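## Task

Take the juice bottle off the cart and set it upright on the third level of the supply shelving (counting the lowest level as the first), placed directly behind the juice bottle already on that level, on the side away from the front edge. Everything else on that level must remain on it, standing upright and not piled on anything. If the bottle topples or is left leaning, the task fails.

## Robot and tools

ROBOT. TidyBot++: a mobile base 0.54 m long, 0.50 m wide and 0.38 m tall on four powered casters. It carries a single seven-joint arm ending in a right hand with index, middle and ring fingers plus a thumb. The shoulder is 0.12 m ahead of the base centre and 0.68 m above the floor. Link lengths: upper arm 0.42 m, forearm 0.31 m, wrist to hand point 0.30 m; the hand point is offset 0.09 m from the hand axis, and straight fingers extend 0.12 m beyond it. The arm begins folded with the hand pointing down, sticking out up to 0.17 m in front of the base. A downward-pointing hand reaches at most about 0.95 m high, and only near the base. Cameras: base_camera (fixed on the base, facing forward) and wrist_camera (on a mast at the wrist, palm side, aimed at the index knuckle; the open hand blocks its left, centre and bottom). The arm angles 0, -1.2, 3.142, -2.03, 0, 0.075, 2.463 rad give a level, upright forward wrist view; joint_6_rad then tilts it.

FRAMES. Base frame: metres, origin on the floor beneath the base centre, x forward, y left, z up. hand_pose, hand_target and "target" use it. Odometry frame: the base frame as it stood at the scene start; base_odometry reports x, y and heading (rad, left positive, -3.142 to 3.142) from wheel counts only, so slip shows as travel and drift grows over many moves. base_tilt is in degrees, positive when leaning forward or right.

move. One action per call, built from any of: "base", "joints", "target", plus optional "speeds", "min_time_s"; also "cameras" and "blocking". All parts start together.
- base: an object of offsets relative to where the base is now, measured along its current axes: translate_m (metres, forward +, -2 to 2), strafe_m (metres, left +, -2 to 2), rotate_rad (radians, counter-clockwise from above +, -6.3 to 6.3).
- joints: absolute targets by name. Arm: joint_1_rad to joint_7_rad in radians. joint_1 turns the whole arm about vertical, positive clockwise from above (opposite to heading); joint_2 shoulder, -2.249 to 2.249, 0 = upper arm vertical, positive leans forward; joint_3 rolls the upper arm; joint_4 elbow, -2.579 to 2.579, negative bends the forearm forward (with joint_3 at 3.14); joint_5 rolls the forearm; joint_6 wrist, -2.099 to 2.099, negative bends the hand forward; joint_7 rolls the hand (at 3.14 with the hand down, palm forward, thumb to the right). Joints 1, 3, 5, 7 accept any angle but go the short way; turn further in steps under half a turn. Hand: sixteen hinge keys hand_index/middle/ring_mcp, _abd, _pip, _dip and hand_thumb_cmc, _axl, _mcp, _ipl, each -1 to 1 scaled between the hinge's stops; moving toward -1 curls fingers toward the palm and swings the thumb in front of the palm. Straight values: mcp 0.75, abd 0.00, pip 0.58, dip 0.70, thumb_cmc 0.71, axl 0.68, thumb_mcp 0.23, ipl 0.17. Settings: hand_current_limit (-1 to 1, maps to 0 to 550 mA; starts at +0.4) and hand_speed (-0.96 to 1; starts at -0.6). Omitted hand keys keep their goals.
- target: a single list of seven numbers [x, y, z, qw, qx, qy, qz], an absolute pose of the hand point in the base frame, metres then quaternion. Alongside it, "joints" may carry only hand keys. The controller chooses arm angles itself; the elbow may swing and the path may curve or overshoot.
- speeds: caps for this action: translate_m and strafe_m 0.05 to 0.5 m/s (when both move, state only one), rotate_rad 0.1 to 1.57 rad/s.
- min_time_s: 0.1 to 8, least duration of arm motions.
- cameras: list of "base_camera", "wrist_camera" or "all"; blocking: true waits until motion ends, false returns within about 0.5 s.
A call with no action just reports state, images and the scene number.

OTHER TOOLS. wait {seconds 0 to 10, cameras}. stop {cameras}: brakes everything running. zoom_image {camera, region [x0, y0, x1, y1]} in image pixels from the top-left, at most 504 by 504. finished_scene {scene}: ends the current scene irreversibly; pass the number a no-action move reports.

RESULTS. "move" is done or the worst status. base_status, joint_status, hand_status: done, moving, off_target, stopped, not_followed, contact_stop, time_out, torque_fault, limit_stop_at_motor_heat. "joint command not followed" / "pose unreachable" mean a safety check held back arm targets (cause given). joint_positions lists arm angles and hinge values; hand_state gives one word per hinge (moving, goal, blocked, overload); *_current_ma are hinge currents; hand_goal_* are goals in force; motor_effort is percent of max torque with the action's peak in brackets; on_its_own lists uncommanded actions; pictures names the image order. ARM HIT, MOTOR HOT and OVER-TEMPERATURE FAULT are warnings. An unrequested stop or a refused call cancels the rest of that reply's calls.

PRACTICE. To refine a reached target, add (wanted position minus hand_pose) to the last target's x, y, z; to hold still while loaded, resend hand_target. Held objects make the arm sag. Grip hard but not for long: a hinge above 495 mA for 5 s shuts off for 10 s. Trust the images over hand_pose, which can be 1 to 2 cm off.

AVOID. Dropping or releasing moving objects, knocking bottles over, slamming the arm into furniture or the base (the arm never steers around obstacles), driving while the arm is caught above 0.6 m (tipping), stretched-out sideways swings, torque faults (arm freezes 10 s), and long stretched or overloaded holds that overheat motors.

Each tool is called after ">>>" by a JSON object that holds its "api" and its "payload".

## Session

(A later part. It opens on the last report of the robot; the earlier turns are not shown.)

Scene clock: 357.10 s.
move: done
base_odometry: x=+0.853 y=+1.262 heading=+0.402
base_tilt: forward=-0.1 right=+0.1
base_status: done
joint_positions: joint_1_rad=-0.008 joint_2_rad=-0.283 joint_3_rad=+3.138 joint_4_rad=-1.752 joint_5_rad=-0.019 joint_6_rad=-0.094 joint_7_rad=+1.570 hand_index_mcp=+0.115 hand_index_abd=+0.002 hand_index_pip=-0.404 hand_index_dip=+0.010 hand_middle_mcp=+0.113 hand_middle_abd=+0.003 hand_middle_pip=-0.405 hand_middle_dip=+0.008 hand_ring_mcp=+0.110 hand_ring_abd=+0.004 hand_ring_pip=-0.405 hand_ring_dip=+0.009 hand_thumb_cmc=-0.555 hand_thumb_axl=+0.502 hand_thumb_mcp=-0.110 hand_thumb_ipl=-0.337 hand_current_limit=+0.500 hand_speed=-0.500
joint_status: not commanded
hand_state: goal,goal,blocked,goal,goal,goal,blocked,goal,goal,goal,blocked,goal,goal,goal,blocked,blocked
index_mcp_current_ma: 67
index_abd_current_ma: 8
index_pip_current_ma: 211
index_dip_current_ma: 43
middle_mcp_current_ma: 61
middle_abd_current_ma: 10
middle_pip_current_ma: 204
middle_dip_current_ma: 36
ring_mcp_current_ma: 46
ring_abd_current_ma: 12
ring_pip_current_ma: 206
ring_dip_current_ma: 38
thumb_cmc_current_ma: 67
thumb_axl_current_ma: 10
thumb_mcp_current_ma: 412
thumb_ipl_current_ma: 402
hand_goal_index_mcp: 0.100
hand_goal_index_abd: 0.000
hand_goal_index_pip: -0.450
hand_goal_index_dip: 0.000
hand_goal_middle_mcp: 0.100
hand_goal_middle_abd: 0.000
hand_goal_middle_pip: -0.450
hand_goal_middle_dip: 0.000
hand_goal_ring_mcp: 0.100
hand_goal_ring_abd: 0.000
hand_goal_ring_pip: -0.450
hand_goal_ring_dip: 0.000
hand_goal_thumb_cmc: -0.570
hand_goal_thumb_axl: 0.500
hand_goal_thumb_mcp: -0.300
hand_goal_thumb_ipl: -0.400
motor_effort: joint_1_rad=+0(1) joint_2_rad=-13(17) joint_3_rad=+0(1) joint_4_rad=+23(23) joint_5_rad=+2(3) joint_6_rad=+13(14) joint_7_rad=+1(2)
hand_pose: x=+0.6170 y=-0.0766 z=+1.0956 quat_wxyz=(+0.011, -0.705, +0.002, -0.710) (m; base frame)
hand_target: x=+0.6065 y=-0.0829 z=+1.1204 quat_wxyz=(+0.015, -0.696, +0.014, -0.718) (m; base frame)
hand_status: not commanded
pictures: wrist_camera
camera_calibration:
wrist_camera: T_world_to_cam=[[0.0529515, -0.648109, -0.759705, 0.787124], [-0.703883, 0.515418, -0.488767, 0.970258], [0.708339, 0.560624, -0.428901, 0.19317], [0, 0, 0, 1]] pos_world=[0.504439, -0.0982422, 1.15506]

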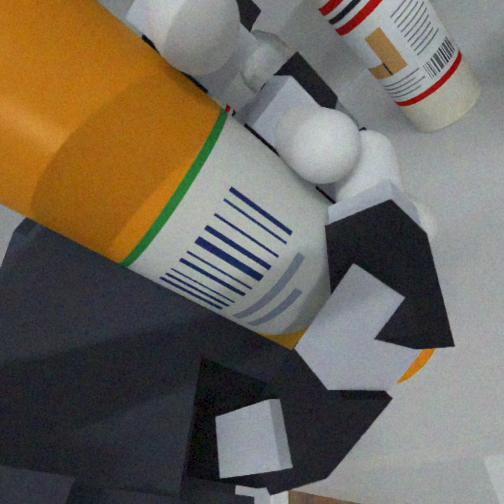

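>>> {"api": "move", "payload": {"joints": {"joint_2_rad": -0.285, "joint_4_rad": -1.8, "joint_6_rad": -0.035}, "min_time_s": 1.5}}

>>> {"api": "move", "payload": {"joints": {"joint_2_rad": -0.28, "joint_4_rad": -1.86, "joint_6_rad": 0.06}, "min_time_s": 1.5, "cameras": ["all"]}}

Scene clock: 360.33 s.
move: done
base_odometry: x=+0.853 y=+1.262 heading=+0.402
base_tilt: forward=-0.1 right=+0.1
base_status: not commanded
joint_positions: joint_1_rad=-0.008 joint_2_rad=-0.283 joint_3_rad=+3.138 joint_4_rad=-1.813 joint_5_rad=-0.019 joint_6_rad=-0.094 joint_7_rad=+1.570 hand_index_mcp=+0.115 hand_index_abd=+0.002 hand_index_pip=-0.404 hand_index_dip=+0.010 hand_middle_mcp=+0.113 hand_middle_abd=+0.003 hand_middle_pip=-0.405 hand_middle_dip=+0.008 hand_ring_mcp=+0.110 hand_ring_abd=+0.004 hand_ring_pip=-0.405 hand_ring_dip=+0.009 hand_thumb_cmc=-0.555 hand_thumb_axl=+0.502 hand_thumb_mcp=-0.110 hand_thumb_ipl=-0.337 hand_current_limit=+0.500 hand_speed=-0.500
joint_status: all done
hand_state: goal,goal,blocked,goal,goal,goal,blocked,goal,goal,goal,blocked,goal,goal,goal,blocked,blocked
index_mcp_current_ma: 67
index_abd_current_ma: 8
index_pip_current_ma: 211
index_dip_current_ma: 43
middle_mcp_current_ma: 61
middle_abd_current_ma: 10
middle_pip_current_ma: 204
middle_dip_current_ma: 36
ring_mcp_current_ma: 46
ring_abd_current_ma: 12
ring_pip_current_ma: 206
ring_dip_current_ma: 38
thumb_cmc_current_ma: 67
thumb_axl_current_ma: 10
thumb_mcp_current_ma: 412
thumb_ipl_current_ma: 402
hand_goal_index_mcp: 0.100
hand_goal_index_abd: 0.000
hand_goal_index_pip: -0.450
hand_goal_index_dip: 0.000
hand_goal_middle_mcp: 0.100
hand_goal_middle_abd: 0.000
hand_goal_middle_pip: -0.450
hand_goal_middle_dip: 0.000
hand_goal_ring_mcp: 0.100
hand_goal_ring_abd: 0.000
hand_goal_ring_pip: -0.450
hand_goal_ring_dip: 0.000
hand_goal_thumb_cmc: -0.570
hand_goal_thumb_axl: 0.500
hand_goal_thumb_mcp: -0.300
hand_goal_thumb_ipl: -0.400
motor_effort: joint_1_rad=+0(1) joint_2_rad=-13(14) joint_3_rad=+0(1) joint_4_rad=+22(23) joint_5_rad=+2(3) joint_6_rad=+13(15) joint_7_rad=+1(2)
hand_pose: x=+0.6164 y=-0.0766 z=+1.0581 quat_wxyz=(+0.011, -0.726, +0.002, -0.688) (m; base frame)
hand_target: x=+0.6165 y=-0.0829 z=+1.0833 quat_wxyz=(+0.014, -0.700, +0.014, -0.714) (m; base frame)
hand_status: not commanded
pictures: none

Scene clock: 362.13 s.
move: done
base_odometry: x=+0.853 y=+1.262 heading=+0.402
base_tilt: forward=-0.2 right=+0.1
base_status: not commanded
joint_positions: joint_1_rad=-0.008 joint_2_rad=-0.283 joint_3_rad=+3.138 joint_4_rad=-1.854 joint_5_rad=-0.019 joint_6_rad=-0.009 joint_7_rad=+1.570 hand_index_mcp=+0.115 hand_index_abd=+0.002 hand_index_pip=-0.404 hand_index_dip=+0.010 hand_middle_mcp=+0.113 hand_middle_abd=+0.003 hand_middle_pip=-0.405 hand_middle_dip=+0.008 hand_ring_mcp=+0.110 hand_ring_abd=+0.004 hand_ring_pip=-0.405 hand_ring_dip=+0.009 hand_thumb_cmc=-0.555 hand_thumb_axl=+0.502 hand_thumb_mcp=-0.110 hand_thumb_ipl=-0.337 hand_current_limit=+0.500 hand_speed=-0.500
joint_status: all done
hand_state: goal,goal,blocked,goal,goal,goal,blocked,goal,goal,goal,blocked,goal,goal,goal,blocked,blocked
index_mcp_current_ma: 67
index_abd_current_ma: 8
index_pip_current_ma: 211
index_dip_current_ma: 43
middle_mcp_current_ma: 61
middle_abd_current_ma: 10
middle_pip_current_ma: 204
middle_dip_current_ma: 36
ring_mcp_current_ma: 46
ring_abd_current_ma: 12
ring_pip_current_ma: 206
ring_dip_current_ma: 38
thumb_cmc_current_ma: 67
thumb_axl_current_ma: 10
thumb_mcp_current_ma: 413
thumb_ipl_current_ma: 402
hand_goal_index_mcp: 0.100
hand_goal_index_abd: 0.000
hand_goal_index_pip: -0.450
hand_goal_index_dip: 0.000
hand_goal_middle_mcp: 0.100
hand_goal_middle_abd: 0.000
hand_goal_middle_pip: -0.450
hand_goal_middle_dip: 0.000
hand_goal_ring_mcp: 0.100
hand_goal_ring_abd: 0.000
hand_goal_ring_pip: -0.450
hand_goal_ring_dip: 0.000
hand_goal_thumb_cmc: -0.570
hand_goal_thumb_axl: 0.500
hand_goal_thumb_mcp: -0.300
hand_goal_thumb_ipl: -0.400
motor_effort: joint_1_rad=+1(1) joint_2_rad=-11(14) joint_3_rad=+0(1) joint_4_rad=+20(23) joint_5_rad=+2(2) joint_6_rad=+11(14) joint_7_rad=+1(1)
hand_pose: x=+0.6181 y=-0.0771 z=+1.0583 quat_wxyz=(+0.011, -0.711, +0.003, -0.703) (m; base frame)
hand_target: x=+0.6194 y=-0.0829 z=+1.0725 quat_wxyz=(+0.015, -0.689, +0.014, -0.725) (m; base frame)
hand_status: not commanded
pictures: base_camera, wrist_camera
camera_calibration:
wrist_camera: T_world_to_cam=[[0.0387705, -0.648248, -0.760441, 0.767921], [-0.711374, 0.516532, -0.476593, 0.944855], [0.701743, 0.559436, -0.441121, 0.1936], [0, 0, 0, 1]] pos_world=[0.506516, -0.0985509, 1.11967]

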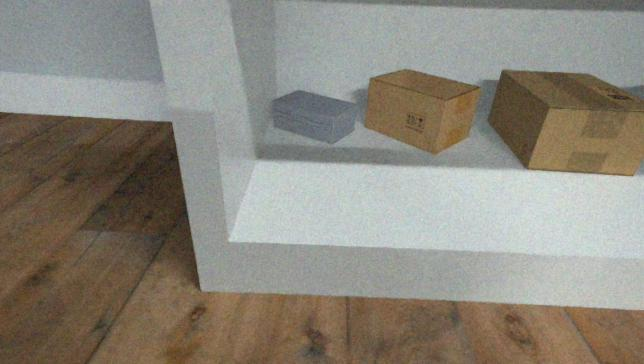

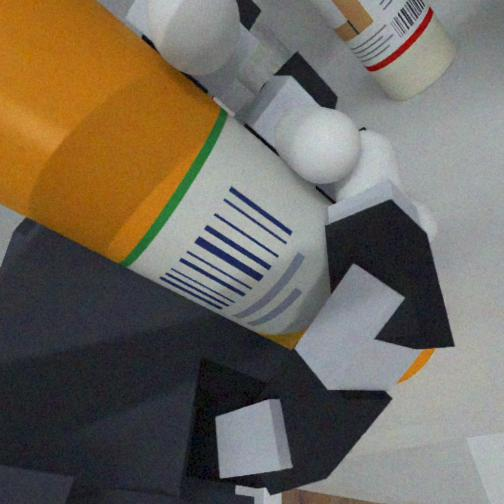

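>>> {"api": "move", "payload": {"joints": {"joint_2_rad": -0.275, "joint_4_rad": -1.885, "joint_6_rad": 0.09}, "min_time_s": 1}}

>>> {"api": "move", "payload": {"joints": {"hand_thumb_mcp": 0.4, "hand_thumb_ipl": 0.17, "hand_index_pip": -0.3, "hand_middle_pip": -0.3, "hand_ring_pip": -0.3, "hand_speed": -0.7}, "cameras": ["wrist_camera"]}}

Scene clock: 363.77 s.
move: done
base_odometry: x=+0.853 y=+1.262 heading=+0.402
base_tilt: forward=-0.2 right=+0.0
base_status: not commanded
joint_positions: joint_1_rad=-0.008 joint_2_rad=-0.283 joint_3_rad=+3.138 joint_4_rad=-1.871 joint_5_rad=-0.019 joint_6_rad=+0.027 joint_7_rad=+1.570 hand_index_mcp=+0.115 hand_index_abd=+0.002 hand_index_pip=-0.404 hand_index_dip=+0.010 hand_middle_mcp=+0.113 hand_middle_abd=+0.003 hand_middle_pip=-0.405 hand_middle_dip=+0.008 hand_ring_mcp=+0.110 hand_ring_abd=+0.004 hand_ring_pip=-0.405 hand_ring_dip=+0.009 hand_thumb_cmc=-0.555 hand_thumb_axl=+0.502 hand_thumb_mcp=-0.110 hand_thumb_ipl=-0.337 hand_current_limit=+0.500 hand_speed=-0.500
joint_status: all done
hand_state: goal,goal,blocked,goal,goal,goal,blocked,goal,goal,goal,blocked,goal,goal,goal,blocked,blocked
index_mcp_current_ma: 67
index_abd_current_ma: 8
index_pip_current_ma: 211
index_dip_current_ma: 43
middle_mcp_current_ma: 61
middle_abd_current_ma: 10
middle_pip_current_ma: 204
middle_dip_current_ma: 36
ring_mcp_current_ma: 46
ring_abd_current_ma: 12
ring_pip_current_ma: 205
ring_dip_current_ma: 38
thumb_cmc_current_ma: 67
thumb_axl_current_ma: 10
thumb_mcp_current_ma: 413
thumb_ipl_current_ma: 402
hand_goal_index_mcp: 0.100
hand_goal_index_abd: 0.000
hand_goal_index_pip: -0.450
hand_goal_index_dip: 0.000
hand_goal_middle_mcp: 0.100
hand_goal_middle_abd: 0.000
hand_goal_middle_pip: -0.450
hand_goal_middle_dip: 0.000
hand_goal_ring_mcp: 0.100
hand_goal_ring_abd: 0.000
hand_goal_ring_pip: -0.450
hand_goal_ring_dip: 0.000
hand_goal_thumb_cmc: -0.570
hand_goal_thumb_axl: 0.500
hand_goal_thumb_mcp: -0.300
hand_goal_thumb_ipl: -0.400
motor_effort: joint_1_rad=+0(1) joint_2_rad=-9(12) joint_3_rad=+0(1) joint_4_rad=+19(20) joint_5_rad=+2(2) joint_6_rad=+10(12) joint_7_rad=+0(1)
hand_pose: x=+0.6184 y=-0.0773 z=+1.0587 quat_wxyz=(+0.010, -0.704, +0.003, -0.710) (m; base frame)
hand_target: x=+0.6212 y=-0.0829 z=+1.0636 quat_wxyz=(+0.015, -0.689, +0.014, -0.725) (m; base frame)
hand_status: not commanded
pictures: none

Scene clock: 364.93 s.
move: done
base_odometry: x=+0.853 y=+1.262 heading=+0.402
base_tilt: forward=-0.1 right=+0.1
base_status: not commanded
joint_positions: joint_1_rad=-0.008 joint_2_rad=-0.283 joint_3_rad=+3.138 joint_4_rad=-1.871 joint_5_rad=-0.019 joint_6_rad=+0.033 joint_7_rad=+1.570 hand_index_mcp=+0.102 hand_index_abd=+0.002 hand_index_pip=-0.303 hand_index_dip=+0.003 hand_middle_mcp=+0.102 hand_middle_abd=+0.003 hand_middle_pip=-0.303 hand_middle_dip=+0.003 hand_ring_mcp=+0.106 hand_ring_abd=+0.004 hand_ring_pip=-0.303 hand_ring_dip=+0.003 hand_thumb_cmc=-0.555 hand_thumb_axl=+0.501 hand_thumb_mcp=+0.399 hand_thumb_ipl=+0.168 hand_current_limit=+0.500 hand_speed=-0.700
joint_status: all done
hand_state: goal,goal,goal,goal,goal,goal,goal,goal,goal,goal,goal,goal,goal,goal,goal,goal
index_mcp_current_ma: 10
index_abd_current_ma: 8
index_pip_current_ma: -12
index_dip_current_ma: 11
middle_mcp_current_ma: 9
middle_abd_current_ma: 10
middle_pip_current_ma: -12
middle_dip_current_ma: 10
ring_mcp_current_ma: 26
ring_abd_current_ma: 12
ring_pip_current_ma: -13
ring_dip_current_ma: 13
thumb_cmc_current_ma: 67
thumb_axl_current_ma: 5
thumb_mcp_current_ma: -5
thumb_ipl_current_ma: -9
hand_goal_index_mcp: 0.100
hand_goal_index_abd: 0.000
hand_goal_index_pip: -0.300
hand_goal_index_dip: 0.000
hand_goal_middle_mcp: 0.100
hand_goal_middle_abd: 0.000
hand_goal_middle_pip: -0.300
hand_goal_middle_dip: 0.000
hand_goal_ring_mcp: 0.100
hand_goal_ring_abd: 0.000
hand_goal_ring_pip: -0.300
hand_goal_ring_dip: 0.000
hand_goal_thumb_cmc: -0.570
hand_goal_thumb_axl: 0.500
hand_goal_thumb_mcp: 0.400
hand_goal_thumb_ipl: 0.170
motor_effort: joint_1_rad=+2(2) joint_2_rad=-10(10) joint_3_rad=+1(1) joint_4_rad=+18(19) joint_5_rad=+2(2) joint_6_rad=+9(10) joint_7_rad=+0(1)
hand_pose: x=+0.6185 y=-0.0773 z=+1.0604 quat_wxyz=(+0.010, -0.702, +0.003, -0.712) (m; base frame)
hand_target: x=+0.6212 y=-0.0829 z=+1.0636 quat_wxyz=(+0.015, -0.689, +0.014, -0.725) (m; base frame)
hand_status: not commanded
pictures: wrist_camera
camera_calibration:
wrist_camera: T_world_to_cam=[[0.0570387, -0.64804, -0.759467, 0.756942], [-0.698994, 0.517232, -0.493841, 0.956957], [0.71285, 0.559031, -0.423474, 0.168711], [0, 0, 0, 1]] pos_world=[0.505467, -0.0987543, 1.1189]

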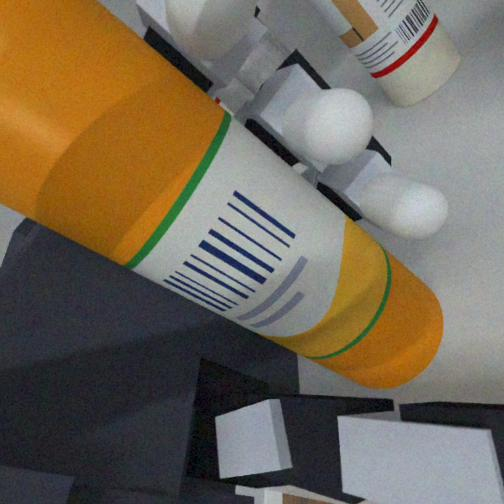

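>>> {"api": "move", "payload": {"joints": {"hand_index_mcp": 0.78, "hand_middle_mcp": 0.78, "hand_ring_mcp": 0.78, "hand_index_pip": 0.1, "hand_middle_pip": 0.1, "hand_ring_pip": 0.1, "hand_index_dip": 0.4, "hand_middle_dip": 0.4, "hand_ring_dip": 0.4, "hand_speed": -0.7}, "cameras": ["wrist_camera"]}}

Scene clock: 366.57 s.
move: done
base_odometry: x=+0.853 y=+1.262 heading=+0.402
base_tilt: forward=-0.2 right=+0.1
base_status: not commanded
joint_positions: joint_1_rad=-0.008 joint_2_rad=-0.283 joint_3_rad=+3.138 joint_4_rad=-1.871 joint_5_rad=-0.019 joint_6_rad=+0.033 joint_7_rad=+1.570 hand_index_mcp=+0.777 hand_index_abd=+0.002 hand_index_pip=+0.097 hand_index_dip=+0.397 hand_middle_mcp=+0.777 hand_middle_abd=+0.003 hand_middle_pip=+0.097 hand_middle_dip=+0.397 hand_ring_mcp=+0.777 hand_ring_abd=+0.004 hand_ring_pip=+0.097 hand_ring_dip=+0.397 hand_thumb_cmc=-0.555 hand_thumb_axl=+0.501 hand_thumb_mcp=+0.399 hand_thumb_ipl=+0.168 hand_current_limit=+0.500 hand_speed=-0.700
joint_status: all done
hand_state: goal,goal,goal,goal,goal,goal,goal,goal,goal,goal,goal,goal,goal,goal,goal,goal
index_mcp_current_ma: -12
index_abd_current_ma: 8
index_pip_current_ma: -12
index_dip_current_ma: -11
middle_mcp_current_ma: -12
middle_abd_current_ma: 10
middle_pip_current_ma: -11
middle_dip_current_ma: -10
ring_mcp_current_ma: -11
ring_abd_current_ma: 12
ring_pip_current_ma: -12
ring_dip_current_ma: -12
thumb_cmc_current_ma: 67
thumb_axl_current_ma: 5
thumb_mcp_current_ma: -5
thumb_ipl_current_ma: -9
hand_goal_index_mcp: 0.780
hand_goal_index_abd: 0.000
hand_goal_index_pip: 0.100
hand_goal_index_dip: 0.400
hand_goal_middle_mcp: 0.780
hand_goal_middle_abd: 0.000
hand_goal_middle_pip: 0.100
hand_goal_middle_dip: 0.400
hand_goal_ring_mcp: 0.780
hand_goal_ring_abd: 0.000
hand_goal_ring_pip: 0.100
hand_goal_ring_dip: 0.400
hand_goal_thumb_cmc: -0.570
hand_goal_thumb_axl: 0.500
hand_goal_thumb_mcp: 0.400
hand_goal_thumb_ipl: 0.170
motor_effort: joint_1_rad=+2(2) joint_2_rad=-10(10) joint_3_rad=+2(2) joint_4_rad=+18(18) joint_5_rad=+1(2) joint_6_rad=+10(10) joint_7_rad=+0(1)
hand_pose: x=+0.6185 y=-0.0773 z=+1.0605 quat_wxyz=(+0.010, -0.702, +0.003, -0.712) (m; base frame)
hand_target: x=+0.6212 y=-0.0829 z=+1.0636 quat_wxyz=(+0.015, -0.689, +0.014, -0.725) (m; base frame)
hand_status: not commanded
pictures: wrist_camera
camera_calibration:
wrist_camera: T_world_to_cam=[[0.0572082, -0.648006, -0.759484, 0.756956], [-0.698868, 0.517266, -0.493983, 0.957106], [0.712959, 0.559039, -0.423278, 0.168481], [0, 0, 0, 1]] pos_world=[0.505467, -0.0987544, 1.119]

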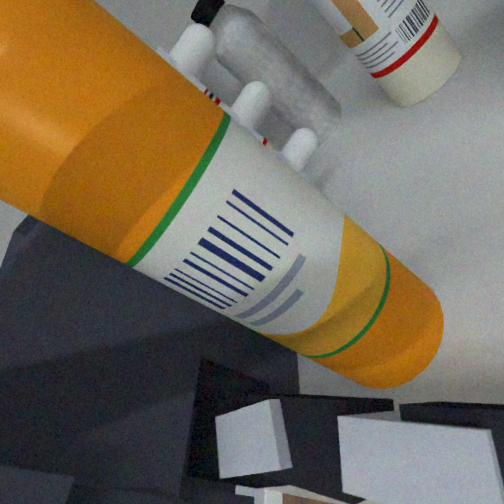

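>>> {"api": "zoom_image", "payload": {"camera": "wrist_camera", "region": [120, 0, 420, 220]}}

Scaled by 1.680.

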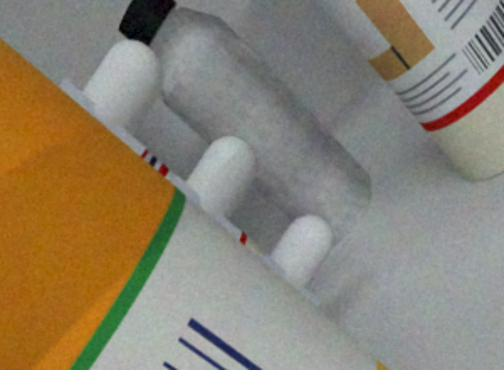

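>>> {"api": "move", "payload": {"joints": {"hand_index_mcp": 0.78, "hand_middle_mcp": 0.78, "hand_ring_mcp": 0.78, "hand_index_pip": 0.58, "hand_middle_pip": 0.58, "hand_ring_pip": 0.58, "hand_index_dip": 0.7, "hand_middle_dip": 0.7, "hand_ring_dip": 0.7, "hand_speed": -0.6}}}

>>> {"api": "move", "payload": {"base": {"translate_m": -0.22}, "speeds": {"translate_m": 0.2}, "cameras": ["wrist_camera"]}}

Scene clock: 368.93 s.
move: done
base_odometry: x=+0.853 y=+1.262 heading=+0.402
base_tilt: forward=-0.1 right=+0.1
base_status: not commanded
joint_positions: joint_1_rad=-0.008 joint_2_rad=-0.283 joint_3_rad=+3.138 joint_4_rad=-1.871 joint_5_rad=-0.019 joint_6_rad=+0.033 joint_7_rad=+1.570 hand_index_mcp=+0.778 hand_index_abd=+0.002 hand_index_pip=+0.577 hand_index_dip=+0.697 hand_middle_mcp=+0.778 hand_middle_abd=+0.003 hand_middle_pip=+0.577 hand_middle_dip=+0.698 hand_ring_mcp=+0.778 hand_ring_abd=+0.004 hand_ring_pip=+0.577 hand_ring_dip=+0.697 hand_thumb_cmc=-0.555 hand_thumb_axl=+0.501 hand_thumb_mcp=+0.399 hand_thumb_ipl=+0.168 hand_current_limit=+0.500 hand_speed=-0.600
joint_status: all done
hand_state: goal,goal,goal,goal,goal,goal,goal,goal,goal,goal,goal,goal,goal,goal,goal,goal
index_mcp_current_ma: -10
index_abd_current_ma: 8
index_pip_current_ma: -13
index_dip_current_ma: -11
middle_mcp_current_ma: -10
middle_abd_current_ma: 10
middle_pip_current_ma: -12
middle_dip_current_ma: -10
ring_mcp_current_ma: -9
ring_abd_current_ma: 12
ring_pip_current_ma: -13
ring_dip_current_ma: -12
thumb_cmc_current_ma: 67
thumb_axl_current_ma: 5
thumb_mcp_current_ma: -5
thumb_ipl_current_ma: -9
hand_goal_index_mcp: 0.780
hand_goal_index_abd: 0.000
hand_goal_index_pip: 0.580
hand_goal_index_dip: 0.700
hand_goal_middle_mcp: 0.780
hand_goal_middle_abd: 0.000
hand_goal_middle_pip: 0.580
hand_goal_middle_dip: 0.700
hand_goal_ring_mcp: 0.780
hand_goal_ring_abd: 0.000
hand_goal_ring_pip: 0.580
hand_goal_ring_dip: 0.700
hand_goal_thumb_cmc: -0.570
hand_goal_thumb_axl: 0.500
hand_goal_thumb_mcp: 0.400
hand_goal_thumb_ipl: 0.170
motor_effort: joint_1_rad=+1(2) joint_2_rad=-9(10) joint_3_rad=+1(2) joint_4_rad=+18(18) joint_5_rad=+1(1) joint_6_rad=+9(10) joint_7_rad=+0(0)
hand_pose: x=+0.6185 y=-0.0773 z=+1.0605 quat_wxyz=(+0.010, -0.702, +0.003, -0.712) (m; base frame)
hand_target: x=+0.6212 y=-0.0829 z=+1.0636 quat_wxyz=(+0.015, -0.689, +0.014, -0.725) (m; base frame)
hand_status: not commanded
pictures: none

Scene clock: 370.77 s.
move: done
base_odometry: x=+0.650 y=+1.176 heading=+0.402
base_tilt: forward=-0.2 right=+0.1
base_status: done
joint_positions: joint_1_rad=-0.008 joint_2_rad=-0.281 joint_3_rad=+3.138 joint_4_rad=-1.872 joint_5_rad=-0.019 joint_6_rad=+0.037 joint_7_rad=+1.570 hand_index_mcp=+0.779 hand_index_abd=+0.002 hand_index_pip=+0.577 hand_index_dip=+0.697 hand_middle_mcp=+0.780 hand_middle_abd=+0.003 hand_middle_pip=+0.578 hand_middle_dip=+0.698 hand_ring_mcp=+0.782 hand_ring_abd=+0.004 hand_ring_pip=+0.582 hand_ring_dip=+0.698 hand_thumb_cmc=-0.555 hand_thumb_axl=+0.501 hand_thumb_mcp=+0.399 hand_thumb_ipl=+0.168 hand_current_limit=+0.500 hand_speed=-0.600
joint_status: not commanded
hand_state: goal,goal,goal,goal,goal,goal,goal,goal,goal,goal,goal,goal,goal,goal,goal,goal
index_mcp_current_ma: -5
index_abd_current_ma: 8
index_pip_current_ma: -11
index_dip_current_ma: -11
middle_mcp_current_ma: -1
middle_abd_current_ma: 10
middle_pip_current_ma: -7
middle_dip_current_ma: -9
ring_mcp_current_ma: 9
ring_abd_current_ma: 12
ring_pip_current_ma: 6
ring_dip_current_ma: -7
thumb_cmc_current_ma: 67
thumb_axl_current_ma: 4
thumb_mcp_current_ma: -3
thumb_ipl_current_ma: -9
hand_goal_index_mcp: 0.780
hand_goal_index_abd: 0.000
hand_goal_index_pip: 0.580
hand_goal_index_dip: 0.700
hand_goal_middle_mcp: 0.780
hand_goal_middle_abd: 0.000
hand_goal_middle_pip: 0.580
hand_goal_middle_dip: 0.700
hand_goal_ring_mcp: 0.780
hand_goal_ring_abd: 0.000
hand_goal_ring_pip: 0.580
hand_goal_ring_dip: 0.700
hand_goal_thumb_cmc: -0.570
hand_goal_thumb_axl: 0.500
hand_goal_thumb_mcp: 0.400
hand_goal_thumb_ipl: 0.170
motor_effort: joint_1_rad=+1(2) joint_2_rad=-10(14) joint_3_rad=+0(2) joint_4_rad=+18(19) joint_5_rad=+1(1) joint_6_rad=+9(10) joint_7_rad=+0(0)
hand_pose: x=+0.6193 y=-0.0775 z=+1.0605 quat_wxyz=(+0.010, -0.701, +0.003, -0.713) (m; base frame)
hand_target: x=+0.6212 y=-0.0829 z=+1.0636 quat_wxyz=(+0.015, -0.689, +0.014, -0.725) (m; base frame)
hand_status: not commanded
pictures: wrist_camera
camera_calibration:
wrist_camera: T_world_to_cam=[[0.0584682, -0.647909, -0.75947, 0.755993], [-0.697786, 0.517533, -0.495231, 0.958313], [0.713916, 0.558903, -0.421843, 0.16588], [0, 0, 0, 1]] pos_world=[0.506072, -0.0988556, 1.11872]

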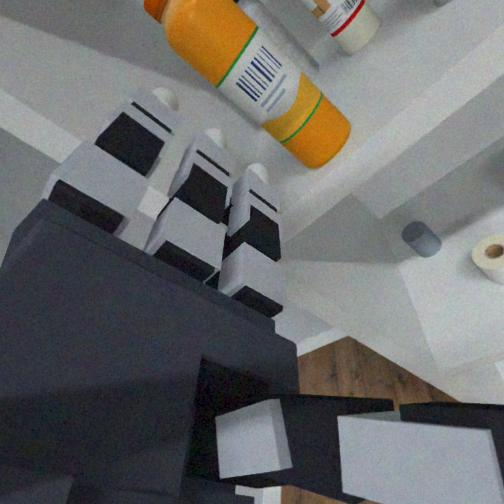

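>>> {"api": "move", "payload": {"base": {"strafe_m": -0.38}, "joints": {"joint_2_rad": -0.86, "joint_4_rad": -1.735, "joint_6_rad": -0.35, "joint_7_rad": 2.463}, "cameras": ["wrist_camera"]}}

Scene clock: 373.17 s.
move: done
base_odometry: x=+0.799 y=+0.826 heading=+0.401
base_tilt: forward=-0.2 right=+0.1
base_status: done
joint_positions: joint_1_rad=-0.008 joint_2_rad=-0.842 joint_3_rad=+3.144 joint_4_rad=-1.753 joint_5_rad=-0.019 joint_6_rad=-0.281 joint_7_rad=+2.412 hand_index_mcp=+0.785 hand_index_abd=+0.002 hand_index_pip=+0.579 hand_index_dip=+0.697 hand_middle_mcp=+0.785 hand_middle_abd=+0.003 hand_middle_pip=+0.579 hand_middle_dip=+0.698 hand_ring_mcp=+0.785 hand_ring_abd=+0.004 hand_ring_pip=+0.582 hand_ring_dip=+0.698 hand_thumb_cmc=-0.555 hand_thumb_axl=+0.501 hand_thumb_mcp=+0.401 hand_thumb_ipl=+0.169 hand_current_limit=+0.500 hand_speed=-0.600
joint_status: all done
hand_state: goal,goal,goal,goal,goal,goal,goal,goal,goal,goal,goal,goal,goal,goal,goal,goal
index_mcp_current_ma: 22
index_abd_current_ma: 8
index_pip_current_ma: -4
index_dip_current_ma: -10
middle_mcp_current_ma: 22
middle_abd_current_ma: 10
middle_pip_current_ma: -3
middle_dip_current_ma: -9
ring_mcp_current_ma: 20
ring_abd_current_ma: 12
ring_pip_current_ma: 6
ring_dip_current_ma: -7
thumb_cmc_current_ma: 67
thumb_axl_current_ma: 4
thumb_mcp_current_ma: 5
thumb_ipl_current_ma: -6
hand_goal_index_mcp: 0.780
hand_goal_index_abd: 0.000
hand_goal_index_pip: 0.580
hand_goal_index_dip: 0.700
hand_goal_middle_mcp: 0.780
hand_goal_middle_abd: 0.000
hand_goal_middle_pip: 0.580
hand_goal_middle_dip: 0.700
hand_goal_ring_mcp: 0.780
hand_goal_ring_abd: 0.000
hand_goal_ring_pip: 0.580
hand_goal_ring_dip: 0.700
hand_goal_thumb_cmc: -0.570
hand_goal_thumb_axl: 0.500
hand_goal_thumb_mcp: 0.400
hand_goal_thumb_ipl: 0.170
motor_effort: joint_1_rad=+0(2) joint_2_rad=+8(12) joint_3_rad=+1(2) joint_4_rad=+15(20) joint_5_rad=+1(1) joint_6_rad=+8(10) joint_7_rad=+0(1)
hand_pose: x=+0.3168 y=-0.0713 z=+1.3100 quat_wxyz=(-0.327, -0.513, -0.227, -0.761) (m; base frame)
hand_target: x=+0.3074 y=-0.0699 z=+1.3088 quat_wxyz=(-0.353, -0.519, -0.248, -0.738) (m; base frame)
hand_status: not commanded
pictures: wrist_camera
camera_calibration:
wrist_camera: T_world_to_cam=[[0.0558857, -0.998414, -0.0067974, -0.0429675], [-0.386229, -0.0153399, -0.922276, 1.29033], [0.920709, 0.0541674, -0.386473, 0.335803], [0, 0, 0, 1]] pos_world=[0.191587, -0.0412954, 1.31953]

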